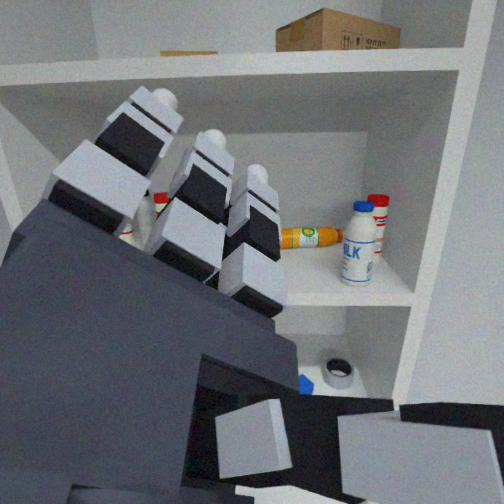

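>>> {"api": "move", "payload": {"base": {"translate_m": -0.12}, "joints": {"joint_7_rad": 0.0, "hand_index_mcp": 0.96, "hand_middle_mcp": 0.96, "hand_ring_mcp": 0.96, "hand_thumb_cmc": -0.85, "hand_thumb_axl": 0.68, "hand_thumb_mcp": 0.0, "hand_thumb_ipl": 0.17}}}

>>> {"api": "move", "payload": {"base": {"strafe_m": -0.1}, "joints": {"joint_1_rad": 0.0, "joint_2_rad": 0.058, "joint_4_rad": -1.038, "joint_6_rad": -0.998, "joint_7_rad": 0.0}, "min_time_s": 2.5, "cameras": ["wrist_camera"]}}

Scene clock: 380.77 s.
move: done
base_odometry: x=+0.688 y=+0.779 heading=+0.402
base_tilt: forward=-0.1 right=+0.1
base_status: done
joint_positions: joint_1_rad=-0.008 joint_2_rad=-0.853 joint_3_rad=+3.143 joint_4_rad=-1.749 joint_5_rad=-0.019 joint_6_rad=-0.284 joint_7_rad=+0.049 hand_index_mcp=+0.955 hand_index_abd=+0.002 hand_index_pip=+0.579 hand_index_dip=+0.698 hand_middle_mcp=+0.955 hand_middle_abd=+0.003 hand_middle_pip=+0.580 hand_middle_dip=+0.698 hand_ring_mcp=+0.955 hand_ring_abd=+0.003 hand_ring_pip=+0.581 hand_ring_dip=+0.698 hand_thumb_cmc=-0.842 hand_thumb_axl=+0.679 hand_thumb_mcp=+0.003 hand_thumb_ipl=+0.169 hand_current_limit=+0.500 hand_speed=-0.600
joint_status: all done
hand_state: goal,goal,goal,goal,goal,goal,goal,goal,goal,goal,goal,goal,goal,goal,goal,goal
index_mcp_current_ma: -20
index_abd_current_ma: 8
index_pip_current_ma: -2
index_dip_current_ma: -10
middle_mcp_current_ma: -20
middle_abd_current_ma: 10
middle_pip_current_ma: -2
middle_dip_current_ma: -8
ring_mcp_current_ma: -20
ring_abd_current_ma: 12
ring_pip_current_ma: 4
ring_dip_current_ma: -7
thumb_cmc_current_ma: 36
thumb_axl_current_ma: -4
thumb_mcp_current_ma: 15
thumb_ipl_current_ma: -6
hand_goal_index_mcp: 0.960
hand_goal_index_abd: 0.000
hand_goal_index_pip: 0.580
hand_goal_index_dip: 0.700
hand_goal_middle_mcp: 0.960
hand_goal_middle_abd: 0.000
hand_goal_middle_pip: 0.580
hand_goal_middle_dip: 0.700
hand_goal_ring_mcp: 0.960
hand_goal_ring_abd: 0.000
hand_goal_ring_pip: 0.580
hand_goal_ring_dip: 0.700
hand_goal_thumb_cmc: -0.850
hand_goal_thumb_axl: 0.680
hand_goal_thumb_mcp: 0.000
hand_goal_thumb_ipl: 0.170
motor_effort: joint_1_rad=+1(1) joint_2_rad=+8(11) joint_3_rad=+1(2) joint_4_rad=+14(16) joint_5_rad=+1(1) joint_6_rad=+8(9) joint_7_rad=+0(1)
hand_pose: x=+0.3589 y=+0.0240 z=+1.1904 quat_wxyz=(+0.582, -0.402, +0.385, -0.593) (m; base frame)
hand_target: x=+0.3538 y=+0.0238 z=+1.1800 quat_wxyz=(+0.579, -0.406, +0.407, -0.579) (m; base frame)
hand_status: not commanded
pictures: none

Scene clock: 383.87 s.
move: done
base_odometry: x=+0.727 y=+0.687 heading=+0.401
base_tilt: forward=-0.1 right=+0.2
base_status: done
joint_positions: joint_1_rad=-0.007 joint_2_rad=+0.037 joint_3_rad=+3.146 joint_4_rad=-1.061 joint_5_rad=-0.019 joint_6_rad=-0.928 joint_7_rad=+0.048 hand_index_mcp=+0.952 hand_index_abd=+0.002 hand_index_pip=+0.579 hand_index_dip=+0.698 hand_middle_mcp=+0.952 hand_middle_abd=+0.002 hand_middle_pip=+0.580 hand_middle_dip=+0.698 hand_ring_mcp=+0.952 hand_ring_abd=+0.003 hand_ring_pip=+0.580 hand_ring_dip=+0.698 hand_thumb_cmc=-0.844 hand_thumb_axl=+0.679 hand_thumb_mcp=+0.002 hand_thumb_ipl=+0.169 hand_current_limit=+0.500 hand_speed=-0.600
joint_status: all done
hand_state: goal,goal,goal,goal,goal,goal,goal,goal,goal,goal,goal,goal,goal,goal,goal,goal
index_mcp_current_ma: -38
index_abd_current_ma: 8
index_pip_current_ma: -2
index_dip_current_ma: -10
middle_mcp_current_ma: -36
middle_abd_current_ma: 8
middle_pip_current_ma: -2
middle_dip_current_ma: -8
ring_mcp_current_ma: -34
ring_abd_current_ma: 9
ring_pip_current_ma: 0
ring_dip_current_ma: -7
thumb_cmc_current_ma: 27
thumb_axl_current_ma: -4
thumb_mcp_current_ma: 8
thumb_ipl_current_ma: -6
hand_goal_index_mcp: 0.960
hand_goal_index_abd: 0.000
hand_goal_index_pip: 0.580
hand_goal_index_dip: 0.700
hand_goal_middle_mcp: 0.960
hand_goal_middle_abd: 0.000
hand_goal_middle_pip: 0.580
hand_goal_middle_dip: 0.700
hand_goal_ring_mcp: 0.960
hand_goal_ring_abd: 0.000
hand_goal_ring_pip: 0.580
hand_goal_ring_dip: 0.700
hand_goal_thumb_cmc: -0.850
hand_goal_thumb_axl: 0.680
hand_goal_thumb_mcp: 0.000
hand_goal_thumb_ipl: 0.170
motor_effort: joint_1_rad=+0(2) joint_2_rad=-17(20) joint_3_rad=+0(4) joint_4_rad=+16(17) joint_5_rad=+1(2) joint_6_rad=+8(10) joint_7_rad=+0(1)
hand_pose: x=+0.6472 y=+0.0273 z=+1.0359 quat_wxyz=(+0.373, -0.615, +0.585, -0.376) (m; base frame)
hand_target: x=+0.6416 y=+0.0238 z=+1.0213 quat_wxyz=(+0.354, -0.612, +0.612, -0.354) (m; base frame)
hand_status: not commanded
pictures: wrist_camera
camera_calibration:
wrist_camera: T_world_to_cam=[[-0.280611, 0.722671, -0.631667, 0.853308], [-0.419249, 0.499722, 0.757963, -0.566597], [0.863416, 0.477519, 0.162752, -0.623062], [0, 0, 0, 1]] pos_world=[0.539864, -0.0359971, 1.06987]

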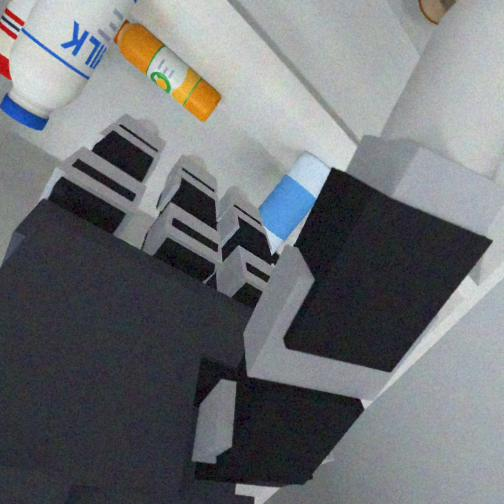

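>>> {"api": "move", "payload": {"base": {"strafe_m": -0.028}, "joints": {"joint_2_rad": 0.034, "joint_4_rad": -1.038, "joint_6_rad": -1.09, "hand_index_mcp": 1.0, "hand_middle_mcp": 1.0, "hand_ring_mcp": 1.0}}}

>>> {"api": "move", "payload": {"base": {"translate_m": 0.33}, "speeds": {"translate_m": 0.2}, "cameras": ["wrist_camera"]}}

Scene clock: 385.37 s.
move: off_target
base_odometry: x=+0.738 y=+0.661 heading=+0.401
base_tilt: forward=-0.1 right=+0.1
base_status: done
joint_positions: joint_1_rad=-0.005 joint_2_rad=+0.037 joint_3_rad=+3.146 joint_4_rad=-1.056 joint_5_rad=-0.019 joint_6_rad=-1.032 joint_7_rad=+0.048 hand_index_mcp=+0.980 hand_index_abd=+0.002 hand_index_pip=+0.579 hand_index_dip=+0.698 hand_middle_mcp=+0.980 hand_middle_abd=+0.002 hand_middle_pip=+0.580 hand_middle_dip=+0.698 hand_ring_mcp=+0.981 hand_ring_abd=+0.002 hand_ring_pip=+0.580 hand_ring_dip=+0.698 hand_thumb_cmc=-0.844 hand_thumb_axl=+0.679 hand_thumb_mcp=+0.001 hand_thumb_ipl=+0.169 hand_current_limit=+0.500 hand_speed=-0.600
joint_status: hand_index_mcp off_target (ended at +0.980, target +1.000); the others done
hand_state: blocked,goal,goal,goal,goal,goal,goal,goal,goal,goal,goal,goal,goal,goal,goal,goal
index_mcp_current_ma: -95
index_abd_current_ma: 8
index_pip_current_ma: -2
index_dip_current_ma: -10
middle_mcp_current_ma: -92
middle_abd_current_ma: 8
middle_pip_current_ma: -2
middle_dip_current_ma: -8
ring_mcp_current_ma: -86
ring_abd_current_ma: 9
ring_pip_current_ma: -1
ring_dip_current_ma: -7
thumb_cmc_current_ma: 26
thumb_axl_current_ma: -4
thumb_mcp_current_ma: 6
thumb_ipl_current_ma: -6
hand_goal_index_mcp: 1.000
hand_goal_index_abd: 0.000
hand_goal_index_pip: 0.580
hand_goal_index_dip: 0.700
hand_goal_middle_mcp: 1.000
hand_goal_middle_abd: 0.000
hand_goal_middle_pip: 0.580
hand_goal_middle_dip: 0.700
hand_goal_ring_mcp: 1.000
hand_goal_ring_abd: 0.000
hand_goal_ring_pip: 0.580
hand_goal_ring_dip: 0.700
hand_goal_thumb_cmc: -0.850
hand_goal_thumb_axl: 0.680
hand_goal_thumb_mcp: 0.000
hand_goal_thumb_ipl: 0.170
motor_effort: joint_1_rad=+0(2) joint_2_rad=-17(19) joint_3_rad=+0(2) joint_4_rad=+16(17) joint_5_rad=+1(1) joint_6_rad=+8(10) joint_7_rad=+0(0)
hand_pose: x=+0.6245 y=+0.0263 z=+1.0153 quat_wxyz=(+0.343, -0.633, +0.603, -0.345) (m; base frame)
hand_target: x=+0.6123 y=+0.0238 z=+1.0141 quat_wxyz=(+0.333, -0.624, +0.624, -0.333) (m; base frame)
hand_status: not commanded
pictures: none

Scene clock: 387.77 s.
move: done
base_odometry: x=+1.042 y=+0.789 heading=+0.401
base_tilt: forward=-0.1 right=+0.1
base_status: done
joint_positions: joint_1_rad=-0.005 joint_2_rad=+0.036 joint_3_rad=+3.146 joint_4_rad=-1.055 joint_5_rad=-0.019 joint_6_rad=-1.033 joint_7_rad=+0.048 hand_index_mcp=+0.980 hand_index_abd=+0.002 hand_index_pip=+0.579 hand_index_dip=+0.698 hand_middle_mcp=+0.980 hand_middle_abd=+0.002 hand_middle_pip=+0.580 hand_middle_dip=+0.698 hand_ring_mcp=+0.982 hand_ring_abd=+0.002 hand_ring_pip=+0.580 hand_ring_dip=+0.698 hand_thumb_cmc=-0.844 hand_thumb_axl=+0.679 hand_thumb_mcp=+0.001 hand_thumb_ipl=+0.169 hand_current_limit=+0.500 hand_speed=-0.600
joint_status: not commanded
hand_state: blocked,goal,goal,goal,goal,goal,goal,goal,goal,goal,goal,goal,goal,goal,goal,goal
index_mcp_current_ma: -95
index_abd_current_ma: 8
index_pip_current_ma: -2
index_dip_current_ma: -10
middle_mcp_current_ma: -92
middle_abd_current_ma: 8
middle_pip_current_ma: -2
middle_dip_current_ma: -8
ring_mcp_current_ma: -86
ring_abd_current_ma: 8
ring_pip_current_ma: -1
ring_dip_current_ma: -7
thumb_cmc_current_ma: 25
thumb_axl_current_ma: -4
thumb_mcp_current_ma: 5
thumb_ipl_current_ma: -6
hand_goal_index_mcp: 1.000
hand_goal_index_abd: 0.000
hand_goal_index_pip: 0.580
hand_goal_index_dip: 0.700
hand_goal_middle_mcp: 1.000
hand_goal_middle_abd: 0.000
hand_goal_middle_pip: 0.580
hand_goal_middle_dip: 0.700
hand_goal_ring_mcp: 1.000
hand_goal_ring_abd: 0.000
hand_goal_ring_pip: 0.580
hand_goal_ring_dip: 0.700
hand_goal_thumb_cmc: -0.850
hand_goal_thumb_axl: 0.680
hand_goal_thumb_mcp: 0.000
hand_goal_thumb_ipl: 0.170
motor_effort: joint_1_rad=+1(1) joint_2_rad=-17(21) joint_3_rad=+0(1) joint_4_rad=+15(16) joint_5_rad=+1(1) joint_6_rad=+8(9) joint_7_rad=+0(1)
hand_pose: x=+0.6243 y=+0.0263 z=+1.0161 quat_wxyz=(+0.343, -0.632, +0.602, -0.346) (m; base frame)
hand_target: x=+0.6123 y=+0.0238 z=+1.0141 quat_wxyz=(+0.333, -0.624, +0.624, -0.333) (m; base frame)
hand_status: not commanded
pictures: wrist_camera
camera_calibration:
wrist_camera: T_world_to_cam=[[-0.340627, 0.7221, -0.602117, 0.842559], [-0.343154, 0.500754, 0.794664, -0.645504], [0.875339, 0.477303, 0.077221, -0.520163], [0, 0, 0, 1]] pos_world=[0.520811, -0.0368973, 1.06045]

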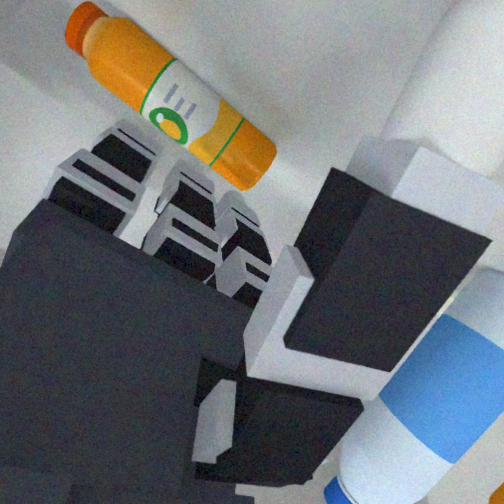

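>>> {"api": "move", "payload": {"joints": {"joint_2_rad": -0.005}}}

>>> {"api": "move", "payload": {"base": {"translate_m": 0.11}, "speeds": {"translate_m": 0.15}, "cameras": ["wrist_camera"]}}

Scene clock: 388.90 s.
move: done
base_odometry: x=+1.042 y=+0.789 heading=+0.401
base_tilt: forward=-0.1 right=+0.1
base_status: not commanded
joint_positions: joint_1_rad=-0.005 joint_2_rad=+0.022 joint_3_rad=+3.146 joint_4_rad=-1.055 joint_5_rad=-0.019 joint_6_rad=-1.033 joint_7_rad=+0.048 hand_index_mcp=+0.980 hand_index_abd=+0.002 hand_index_pip=+0.579 hand_index_dip=+0.698 hand_middle_mcp=+0.980 hand_middle_abd=+0.002 hand_middle_pip=+0.580 hand_middle_dip=+0.698 hand_ring_mcp=+0.982 hand_ring_abd=+0.002 hand_ring_pip=+0.580 hand_ring_dip=+0.698 hand_thumb_cmc=-0.844 hand_thumb_axl=+0.679 hand_thumb_mcp=+0.001 hand_thumb_ipl=+0.169 hand_current_limit=+0.500 hand_speed=-0.600
joint_status: all done
hand_state: blocked,goal,goal,goal,goal,goal,goal,goal,goal,goal,goal,goal,goal,goal,goal,goal
index_mcp_current_ma: -95
index_abd_current_ma: 8
index_pip_current_ma: -2
index_dip_current_ma: -10
middle_mcp_current_ma: -92
middle_abd_current_ma: 8
middle_pip_current_ma: -2
middle_dip_current_ma: -8
ring_mcp_current_ma: -86
ring_abd_current_ma: 8
ring_pip_current_ma: -1
ring_dip_current_ma: -7
thumb_cmc_current_ma: 25
thumb_axl_current_ma: -4
thumb_mcp_current_ma: 5
thumb_ipl_current_ma: -6
hand_goal_index_mcp: 1.000
hand_goal_index_abd: 0.000
hand_goal_index_pip: 0.580
hand_goal_index_dip: 0.700
hand_goal_middle_mcp: 1.000
hand_goal_middle_abd: 0.000
hand_goal_middle_pip: 0.580
hand_goal_middle_dip: 0.700
hand_goal_ring_mcp: 1.000
hand_goal_ring_abd: 0.000
hand_goal_ring_pip: 0.580
hand_goal_ring_dip: 0.700
hand_goal_thumb_cmc: -0.850
hand_goal_thumb_axl: 0.680
hand_goal_thumb_mcp: 0.000
hand_goal_thumb_ipl: 0.170
motor_effort: joint_1_rad=+1(1) joint_2_rad=-17(19) joint_3_rad=+0(0) joint_4_rad=+16(16) joint_5_rad=+1(1) joint_6_rad=+8(8) joint_7_rad=+0(0)
hand_pose: x=+0.6197 y=+0.0263 z=+1.0234 quat_wxyz=(+0.348, -0.630, +0.600, -0.350) (m; base frame)
hand_target: x=+0.5990 y=+0.0238 z=+1.0331 quat_wxyz=(+0.345, -0.617, +0.618, -0.345) (m; base frame)
hand_status: not commanded
pictures: none

Scene clock: 390.27 s.
move: done
base_odometry: x=+1.144 y=+0.832 heading=+0.401
base_tilt: forward=-0.1 right=+0.1
base_status: done
joint_positions: joint_1_rad=-0.005 joint_2_rad=+0.012 joint_3_rad=+3.146 joint_4_rad=-1.054 joint_5_rad=-0.019 joint_6_rad=-1.033 joint_7_rad=+0.048 hand_index_mcp=+0.980 hand_index_abd=+0.002 hand_index_pip=+0.579 hand_index_dip=+0.698 hand_middle_mcp=+0.980 hand_middle_abd=+0.002 hand_middle_pip=+0.580 hand_middle_dip=+0.698 hand_ring_mcp=+0.982 hand_ring_abd=+0.002 hand_ring_pip=+0.580 hand_ring_dip=+0.698 hand_thumb_cmc=-0.844 hand_thumb_axl=+0.679 hand_thumb_mcp=+0.001 hand_thumb_ipl=+0.169 hand_current_limit=+0.500 hand_speed=-0.600
joint_status: not commanded
hand_state: blocked,goal,goal,goal,goal,goal,goal,goal,goal,goal,goal,goal,goal,goal,goal,goal
index_mcp_current_ma: -95
index_abd_current_ma: 8
index_pip_current_ma: -2
index_dip_current_ma: -10
middle_mcp_current_ma: -92
middle_abd_current_ma: 8
middle_pip_current_ma: -2
middle_dip_current_ma: -8
ring_mcp_current_ma: -86
ring_abd_current_ma: 8
ring_pip_current_ma: -1
ring_dip_current_ma: -7
thumb_cmc_current_ma: 25
thumb_axl_current_ma: -4
thumb_mcp_current_ma: 5
thumb_ipl_current_ma: -6
hand_goal_index_mcp: 1.000
hand_goal_index_abd: 0.000
hand_goal_index_pip: 0.580
hand_goal_index_dip: 0.700
hand_goal_middle_mcp: 1.000
hand_goal_middle_abd: 0.000
hand_goal_middle_pip: 0.580
hand_goal_middle_dip: 0.700
hand_goal_ring_mcp: 1.000
hand_goal_ring_abd: 0.000
hand_goal_ring_pip: 0.580
hand_goal_ring_dip: 0.700
hand_goal_thumb_cmc: -0.850
hand_goal_thumb_axl: 0.680
hand_goal_thumb_mcp: 0.000
hand_goal_thumb_ipl: 0.170
motor_effort: joint_1_rad=+1(2) joint_2_rad=-16(20) joint_3_rad=+0(1) joint_4_rad=+15(16) joint_5_rad=+1(1) joint_6_rad=+8(9) joint_7_rad=+0(0)
hand_pose: x=+0.6161 y=+0.0263 z=+1.0287 quat_wxyz=(+0.351, -0.628, +0.598, -0.354) (m; base frame)
hand_target: x=+0.5990 y=+0.0238 z=+1.0331 quat_wxyz=(+0.345, -0.617, +0.618, -0.345) (m; base frame)
hand_status: not commanded
pictures: wrist_camera
camera_calibration:
wrist_camera: T_world_to_cam=[[-0.325424, 0.722182, -0.610371, 0.84642], [-0.363014, 0.500623, 0.785873, -0.636974], [0.873109, 0.477315, 0.0992477, -0.535259], [0, 0, 0, 1]] pos_world=[0.511554, -0.0368974, 1.07033]

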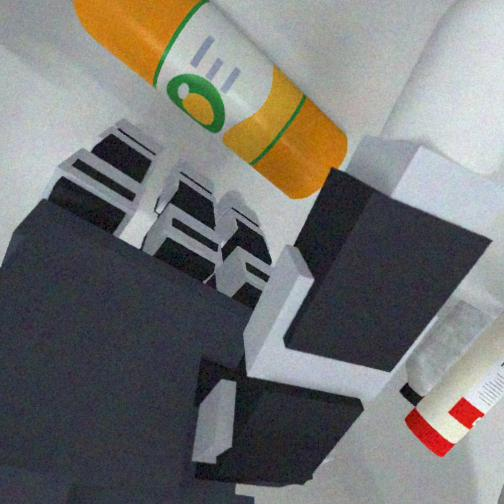

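>>> {"api": "move", "payload": {"base": {"translate_m": 0.087}, "speeds": {"translate_m": 0.12}, "cameras": ["wrist_camera"]}}

Scene clock: 391.87 s.
move: done
base_odometry: x=+1.224 y=+0.866 heading=+0.400
base_tilt: forward=-0.2 right=+0.1
base_status: done
joint_positions: joint_1_rad=-0.005 joint_2_rad=+0.008 joint_3_rad=+3.146 joint_4_rad=-1.054 joint_5_rad=-0.019 joint_6_rad=-1.033 joint_7_rad=+0.048 hand_index_mcp=+0.980 hand_index_abd=+0.002 hand_index_pip=+0.579 hand_index_dip=+0.698 hand_middle_mcp=+0.980 hand_middle_abd=+0.002 hand_middle_pip=+0.580 hand_middle_dip=+0.698 hand_ring_mcp=+0.982 hand_ring_abd=+0.002 hand_ring_pip=+0.580 hand_ring_dip=+0.698 hand_thumb_cmc=-0.844 hand_thumb_axl=+0.679 hand_thumb_mcp=+0.001 hand_thumb_ipl=+0.169 hand_current_limit=+0.500 hand_speed=-0.600
joint_status: not commanded
hand_state: blocked,goal,goal,goal,goal,goal,goal,goal,goal,goal,goal,goal,goal,goal,goal,goal
index_mcp_current_ma: -95
index_abd_current_ma: 8
index_pip_current_ma: -2
index_dip_current_ma: -10
middle_mcp_current_ma: -92
middle_abd_current_ma: 8
middle_pip_current_ma: -2
middle_dip_current_ma: -8
ring_mcp_current_ma: -86
ring_abd_current_ma: 8
ring_pip_current_ma: -1
ring_dip_current_ma: -7
thumb_cmc_current_ma: 25
thumb_axl_current_ma: -4
thumb_mcp_current_ma: 5
thumb_ipl_current_ma: -6
hand_goal_index_mcp: 1.000
hand_goal_index_abd: 0.000
hand_goal_index_pip: 0.580
hand_goal_index_dip: 0.700
hand_goal_middle_mcp: 1.000
hand_goal_middle_abd: 0.000
hand_goal_middle_pip: 0.580
hand_goal_middle_dip: 0.700
hand_goal_ring_mcp: 1.000
hand_goal_ring_abd: 0.000
hand_goal_ring_pip: 0.580
hand_goal_ring_dip: 0.700
hand_goal_thumb_cmc: -0.850
hand_goal_thumb_axl: 0.680
hand_goal_thumb_mcp: 0.000
hand_goal_thumb_ipl: 0.170
motor_effort: joint_1_rad=+1(1) joint_2_rad=-16(20) joint_3_rad=+0(1) joint_4_rad=+15(16) joint_5_rad=+1(1) joint_6_rad=+8(9) joint_7_rad=+0(0)
hand_pose: x=+0.6146 y=+0.0263 z=+1.0309 quat_wxyz=(+0.352, -0.627, +0.597, -0.355) (m; base frame)
hand_target: x=+0.5990 y=+0.0238 z=+1.0331 quat_wxyz=(+0.345, -0.617, +0.618, -0.345) (m; base frame)
hand_status: not commanded
pictures: wrist_camera
camera_calibration:
wrist_camera: T_world_to_cam=[[-0.322759, 0.722173, -0.611795, 0.847088], [-0.366446, 0.500631, 0.784274, -0.635493], [0.872665, 0.477322, 0.103054, -0.537792], [0, 0, 0, 1]] pos_world=[0.509844, -0.0368973, 1.07207]

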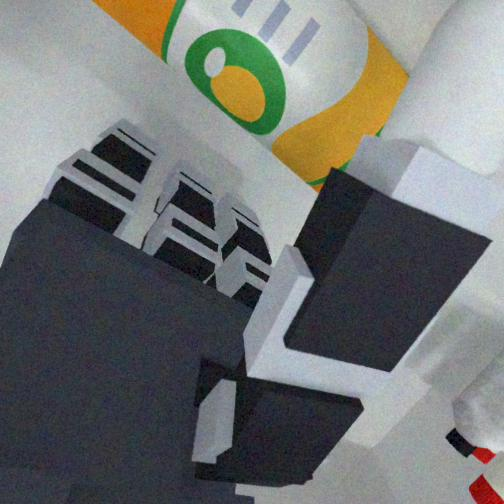

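>>> {"api": "move", "payload": {"base": {"translate_m": -0.006}, "joints": {"joint_2_rad": 0.06}, "min_time_s": 1, "cameras": ["wrist_camera"]}}

Scene clock: 393.57 s.
move: done
base_odometry: x=+1.219 y=+0.864 heading=+0.400
base_tilt: forward=-0.2 right=+0.1
base_status: done
joint_positions: joint_1_rad=-0.005 joint_2_rad=+0.028 joint_3_rad=+3.146 joint_4_rad=-1.054 joint_5_rad=-0.019 joint_6_rad=-1.033 joint_7_rad=+0.048 hand_index_mcp=+0.980 hand_index_abd=+0.002 hand_index_pip=+0.579 hand_index_dip=+0.698 hand_middle_mcp=+0.980 hand_middle_abd=+0.002 hand_middle_pip=+0.580 hand_middle_dip=+0.698 hand_ring_mcp=+0.982 hand_ring_abd=+0.002 hand_ring_pip=+0.580 hand_ring_dip=+0.698 hand_thumb_cmc=-0.844 hand_thumb_axl=+0.679 hand_thumb_mcp=+0.001 hand_thumb_ipl=+0.169 hand_current_limit=+0.500 hand_speed=-0.600
joint_status: all done
hand_state: blocked,goal,goal,goal,goal,goal,goal,goal,goal,goal,goal,goal,goal,goal,goal,goal
index_mcp_current_ma: -95
index_abd_current_ma: 8
index_pip_current_ma: -2
index_dip_current_ma: -10
middle_mcp_current_ma: -92
middle_abd_current_ma: 8
middle_pip_current_ma: -2
middle_dip_current_ma: -8
ring_mcp_current_ma: -86
ring_abd_current_ma: 8
ring_pip_current_ma: -1
ring_dip_current_ma: -7
thumb_cmc_current_ma: 25
thumb_axl_current_ma: -4
thumb_mcp_current_ma: 5
thumb_ipl_current_ma: -6
hand_goal_index_mcp: 1.000
hand_goal_index_abd: 0.000
hand_goal_index_pip: 0.580
hand_goal_index_dip: 0.700
hand_goal_middle_mcp: 1.000
hand_goal_middle_abd: 0.000
hand_goal_middle_pip: 0.580
hand_goal_middle_dip: 0.700
hand_goal_ring_mcp: 1.000
hand_goal_ring_abd: 0.000
hand_goal_ring_pip: 0.580
hand_goal_ring_dip: 0.700
hand_goal_thumb_cmc: -0.850
hand_goal_thumb_axl: 0.680
hand_goal_thumb_mcp: 0.000
hand_goal_thumb_ipl: 0.170
motor_effort: joint_1_rad=+1(1) joint_2_rad=-17(21) joint_3_rad=+0(1) joint_4_rad=+16(16) joint_5_rad=+1(1) joint_6_rad=+8(9) joint_7_rad=+0(0)
hand_pose: x=+0.6216 y=+0.0263 z=+1.0208 quat_wxyz=(+0.346, -0.631, +0.601, -0.349) (m; base frame)
hand_target: x=+0.6208 y=+0.0238 z=+1.0012 quat_wxyz=(+0.324, -0.628, +0.628, -0.325) (m; base frame)
hand_status: not commanded
pictures: wrist_camera
camera_calibration:
wrist_camera: T_world_to_cam=[[-0.335057, 0.722082, -0.605255, 0.84416], [-0.350634, 0.500687, 0.791434, -0.642185], [0.874524, 0.477399, 0.0854284, -0.526024], [0, 0, 0, 1]] pos_world=[0.51769, -0.0368965, 1.06412]

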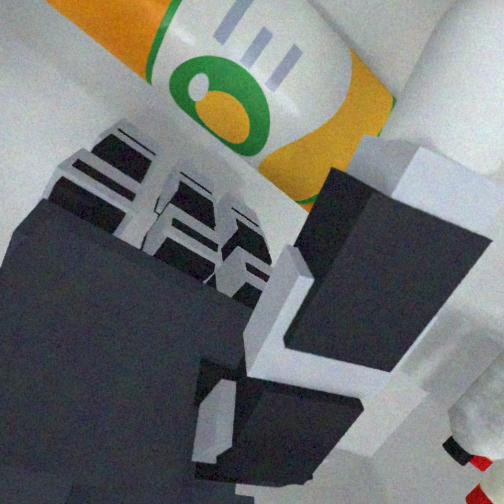

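>>> {"api": "move", "payload": {"joints": {"joint_2_rad": 0.075, "hand_index_mcp": 0.96, "hand_middle_mcp": 0.96, "hand_ring_mcp": 0.96, "hand_index_dip": -0.3, "hand_middle_dip": -0.3, "hand_ring_dip": -0.3, "hand_speed": -0.7}, "min_time_s": 1, "cameras": ["wrist_camera"]}}

Scene clock: 395.13 s.
move: done
base_odometry: x=+1.219 y=+0.864 heading=+0.400
base_tilt: forward=-0.1 right=+0.1
base_status: not commanded
joint_positions: joint_1_rad=-0.005 joint_2_rad=+0.039 joint_3_rad=+3.146 joint_4_rad=-1.054 joint_5_rad=-0.019 joint_6_rad=-1.033 joint_7_rad=+0.048 hand_index_mcp=+0.952 hand_index_abd=+0.002 hand_index_pip=+0.579 hand_index_dip=-0.297 hand_middle_mcp=+0.952 hand_middle_abd=+0.002 hand_middle_pip=+0.580 hand_middle_dip=-0.298 hand_ring_mcp=+0.953 hand_ring_abd=+0.002 hand_ring_pip=+0.580 hand_ring_dip=-0.297 hand_thumb_cmc=-0.844 hand_thumb_axl=+0.679 hand_thumb_mcp=+0.001 hand_thumb_ipl=+0.169 hand_current_limit=+0.500 hand_speed=-0.700
joint_status: all done
hand_state: goal,goal,goal,goal,goal,goal,goal,goal,goal,goal,goal,goal,goal,goal,goal,goal
index_mcp_current_ma: -36
index_abd_current_ma: 8
index_pip_current_ma: -2
index_dip_current_ma: 11
middle_mcp_current_ma: -35
middle_abd_current_ma: 8
middle_pip_current_ma: -2
middle_dip_current_ma: 10
ring_mcp_current_ma: -32
ring_abd_current_ma: 8
ring_pip_current_ma: -1
ring_dip_current_ma: 12
thumb_cmc_current_ma: 25
thumb_axl_current_ma: -4
thumb_mcp_current_ma: 5
thumb_ipl_current_ma: -6
hand_goal_index_mcp: 0.960
hand_goal_index_abd: 0.000
hand_goal_index_pip: 0.580
hand_goal_index_dip: -0.300
hand_goal_middle_mcp: 0.960
hand_goal_middle_abd: 0.000
hand_goal_middle_pip: 0.580
hand_goal_middle_dip: -0.300
hand_goal_ring_mcp: 0.960
hand_goal_ring_abd: 0.000
hand_goal_ring_pip: 0.580
hand_goal_ring_dip: -0.300
hand_goal_thumb_cmc: -0.850
hand_goal_thumb_axl: 0.680
hand_goal_thumb_mcp: 0.000
hand_goal_thumb_ipl: 0.170
motor_effort: joint_1_rad=+1(1) joint_2_rad=-17(18) joint_3_rad=+0(0) joint_4_rad=+16(16) joint_5_rad=+1(1) joint_6_rad=+8(8) joint_7_rad=+0(0)
hand_pose: x=+0.6255 y=+0.0264 z=+1.0150 quat_wxyz=(+0.343, -0.633, +0.603, -0.345) (m; base frame)
hand_target: x=+0.6255 y=+0.0238 z=+0.9936 quat_wxyz=(+0.320, -0.631, +0.631, -0.320) (m; base frame)
hand_status: not commanded
pictures: wrist_camera
camera_calibration:
wrist_camera: T_world_to_cam=[[-0.341999, 0.722074, -0.60137, 0.842302], [-0.341461, 0.500721, 0.795413, -0.646057], [0.875466, 0.477375, 0.0753142, -0.519326], [0, 0, 0, 1]] pos_world=[0.522115, -0.0367966, 1.05953]

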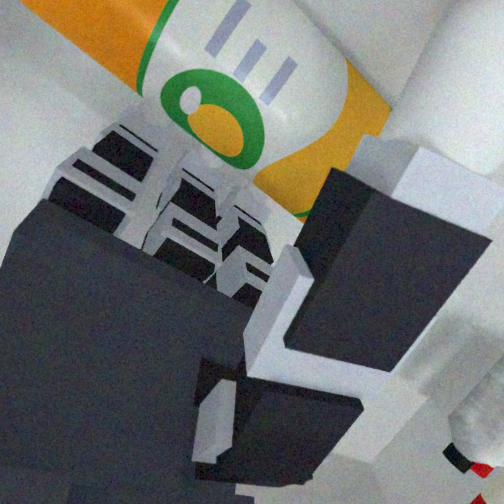

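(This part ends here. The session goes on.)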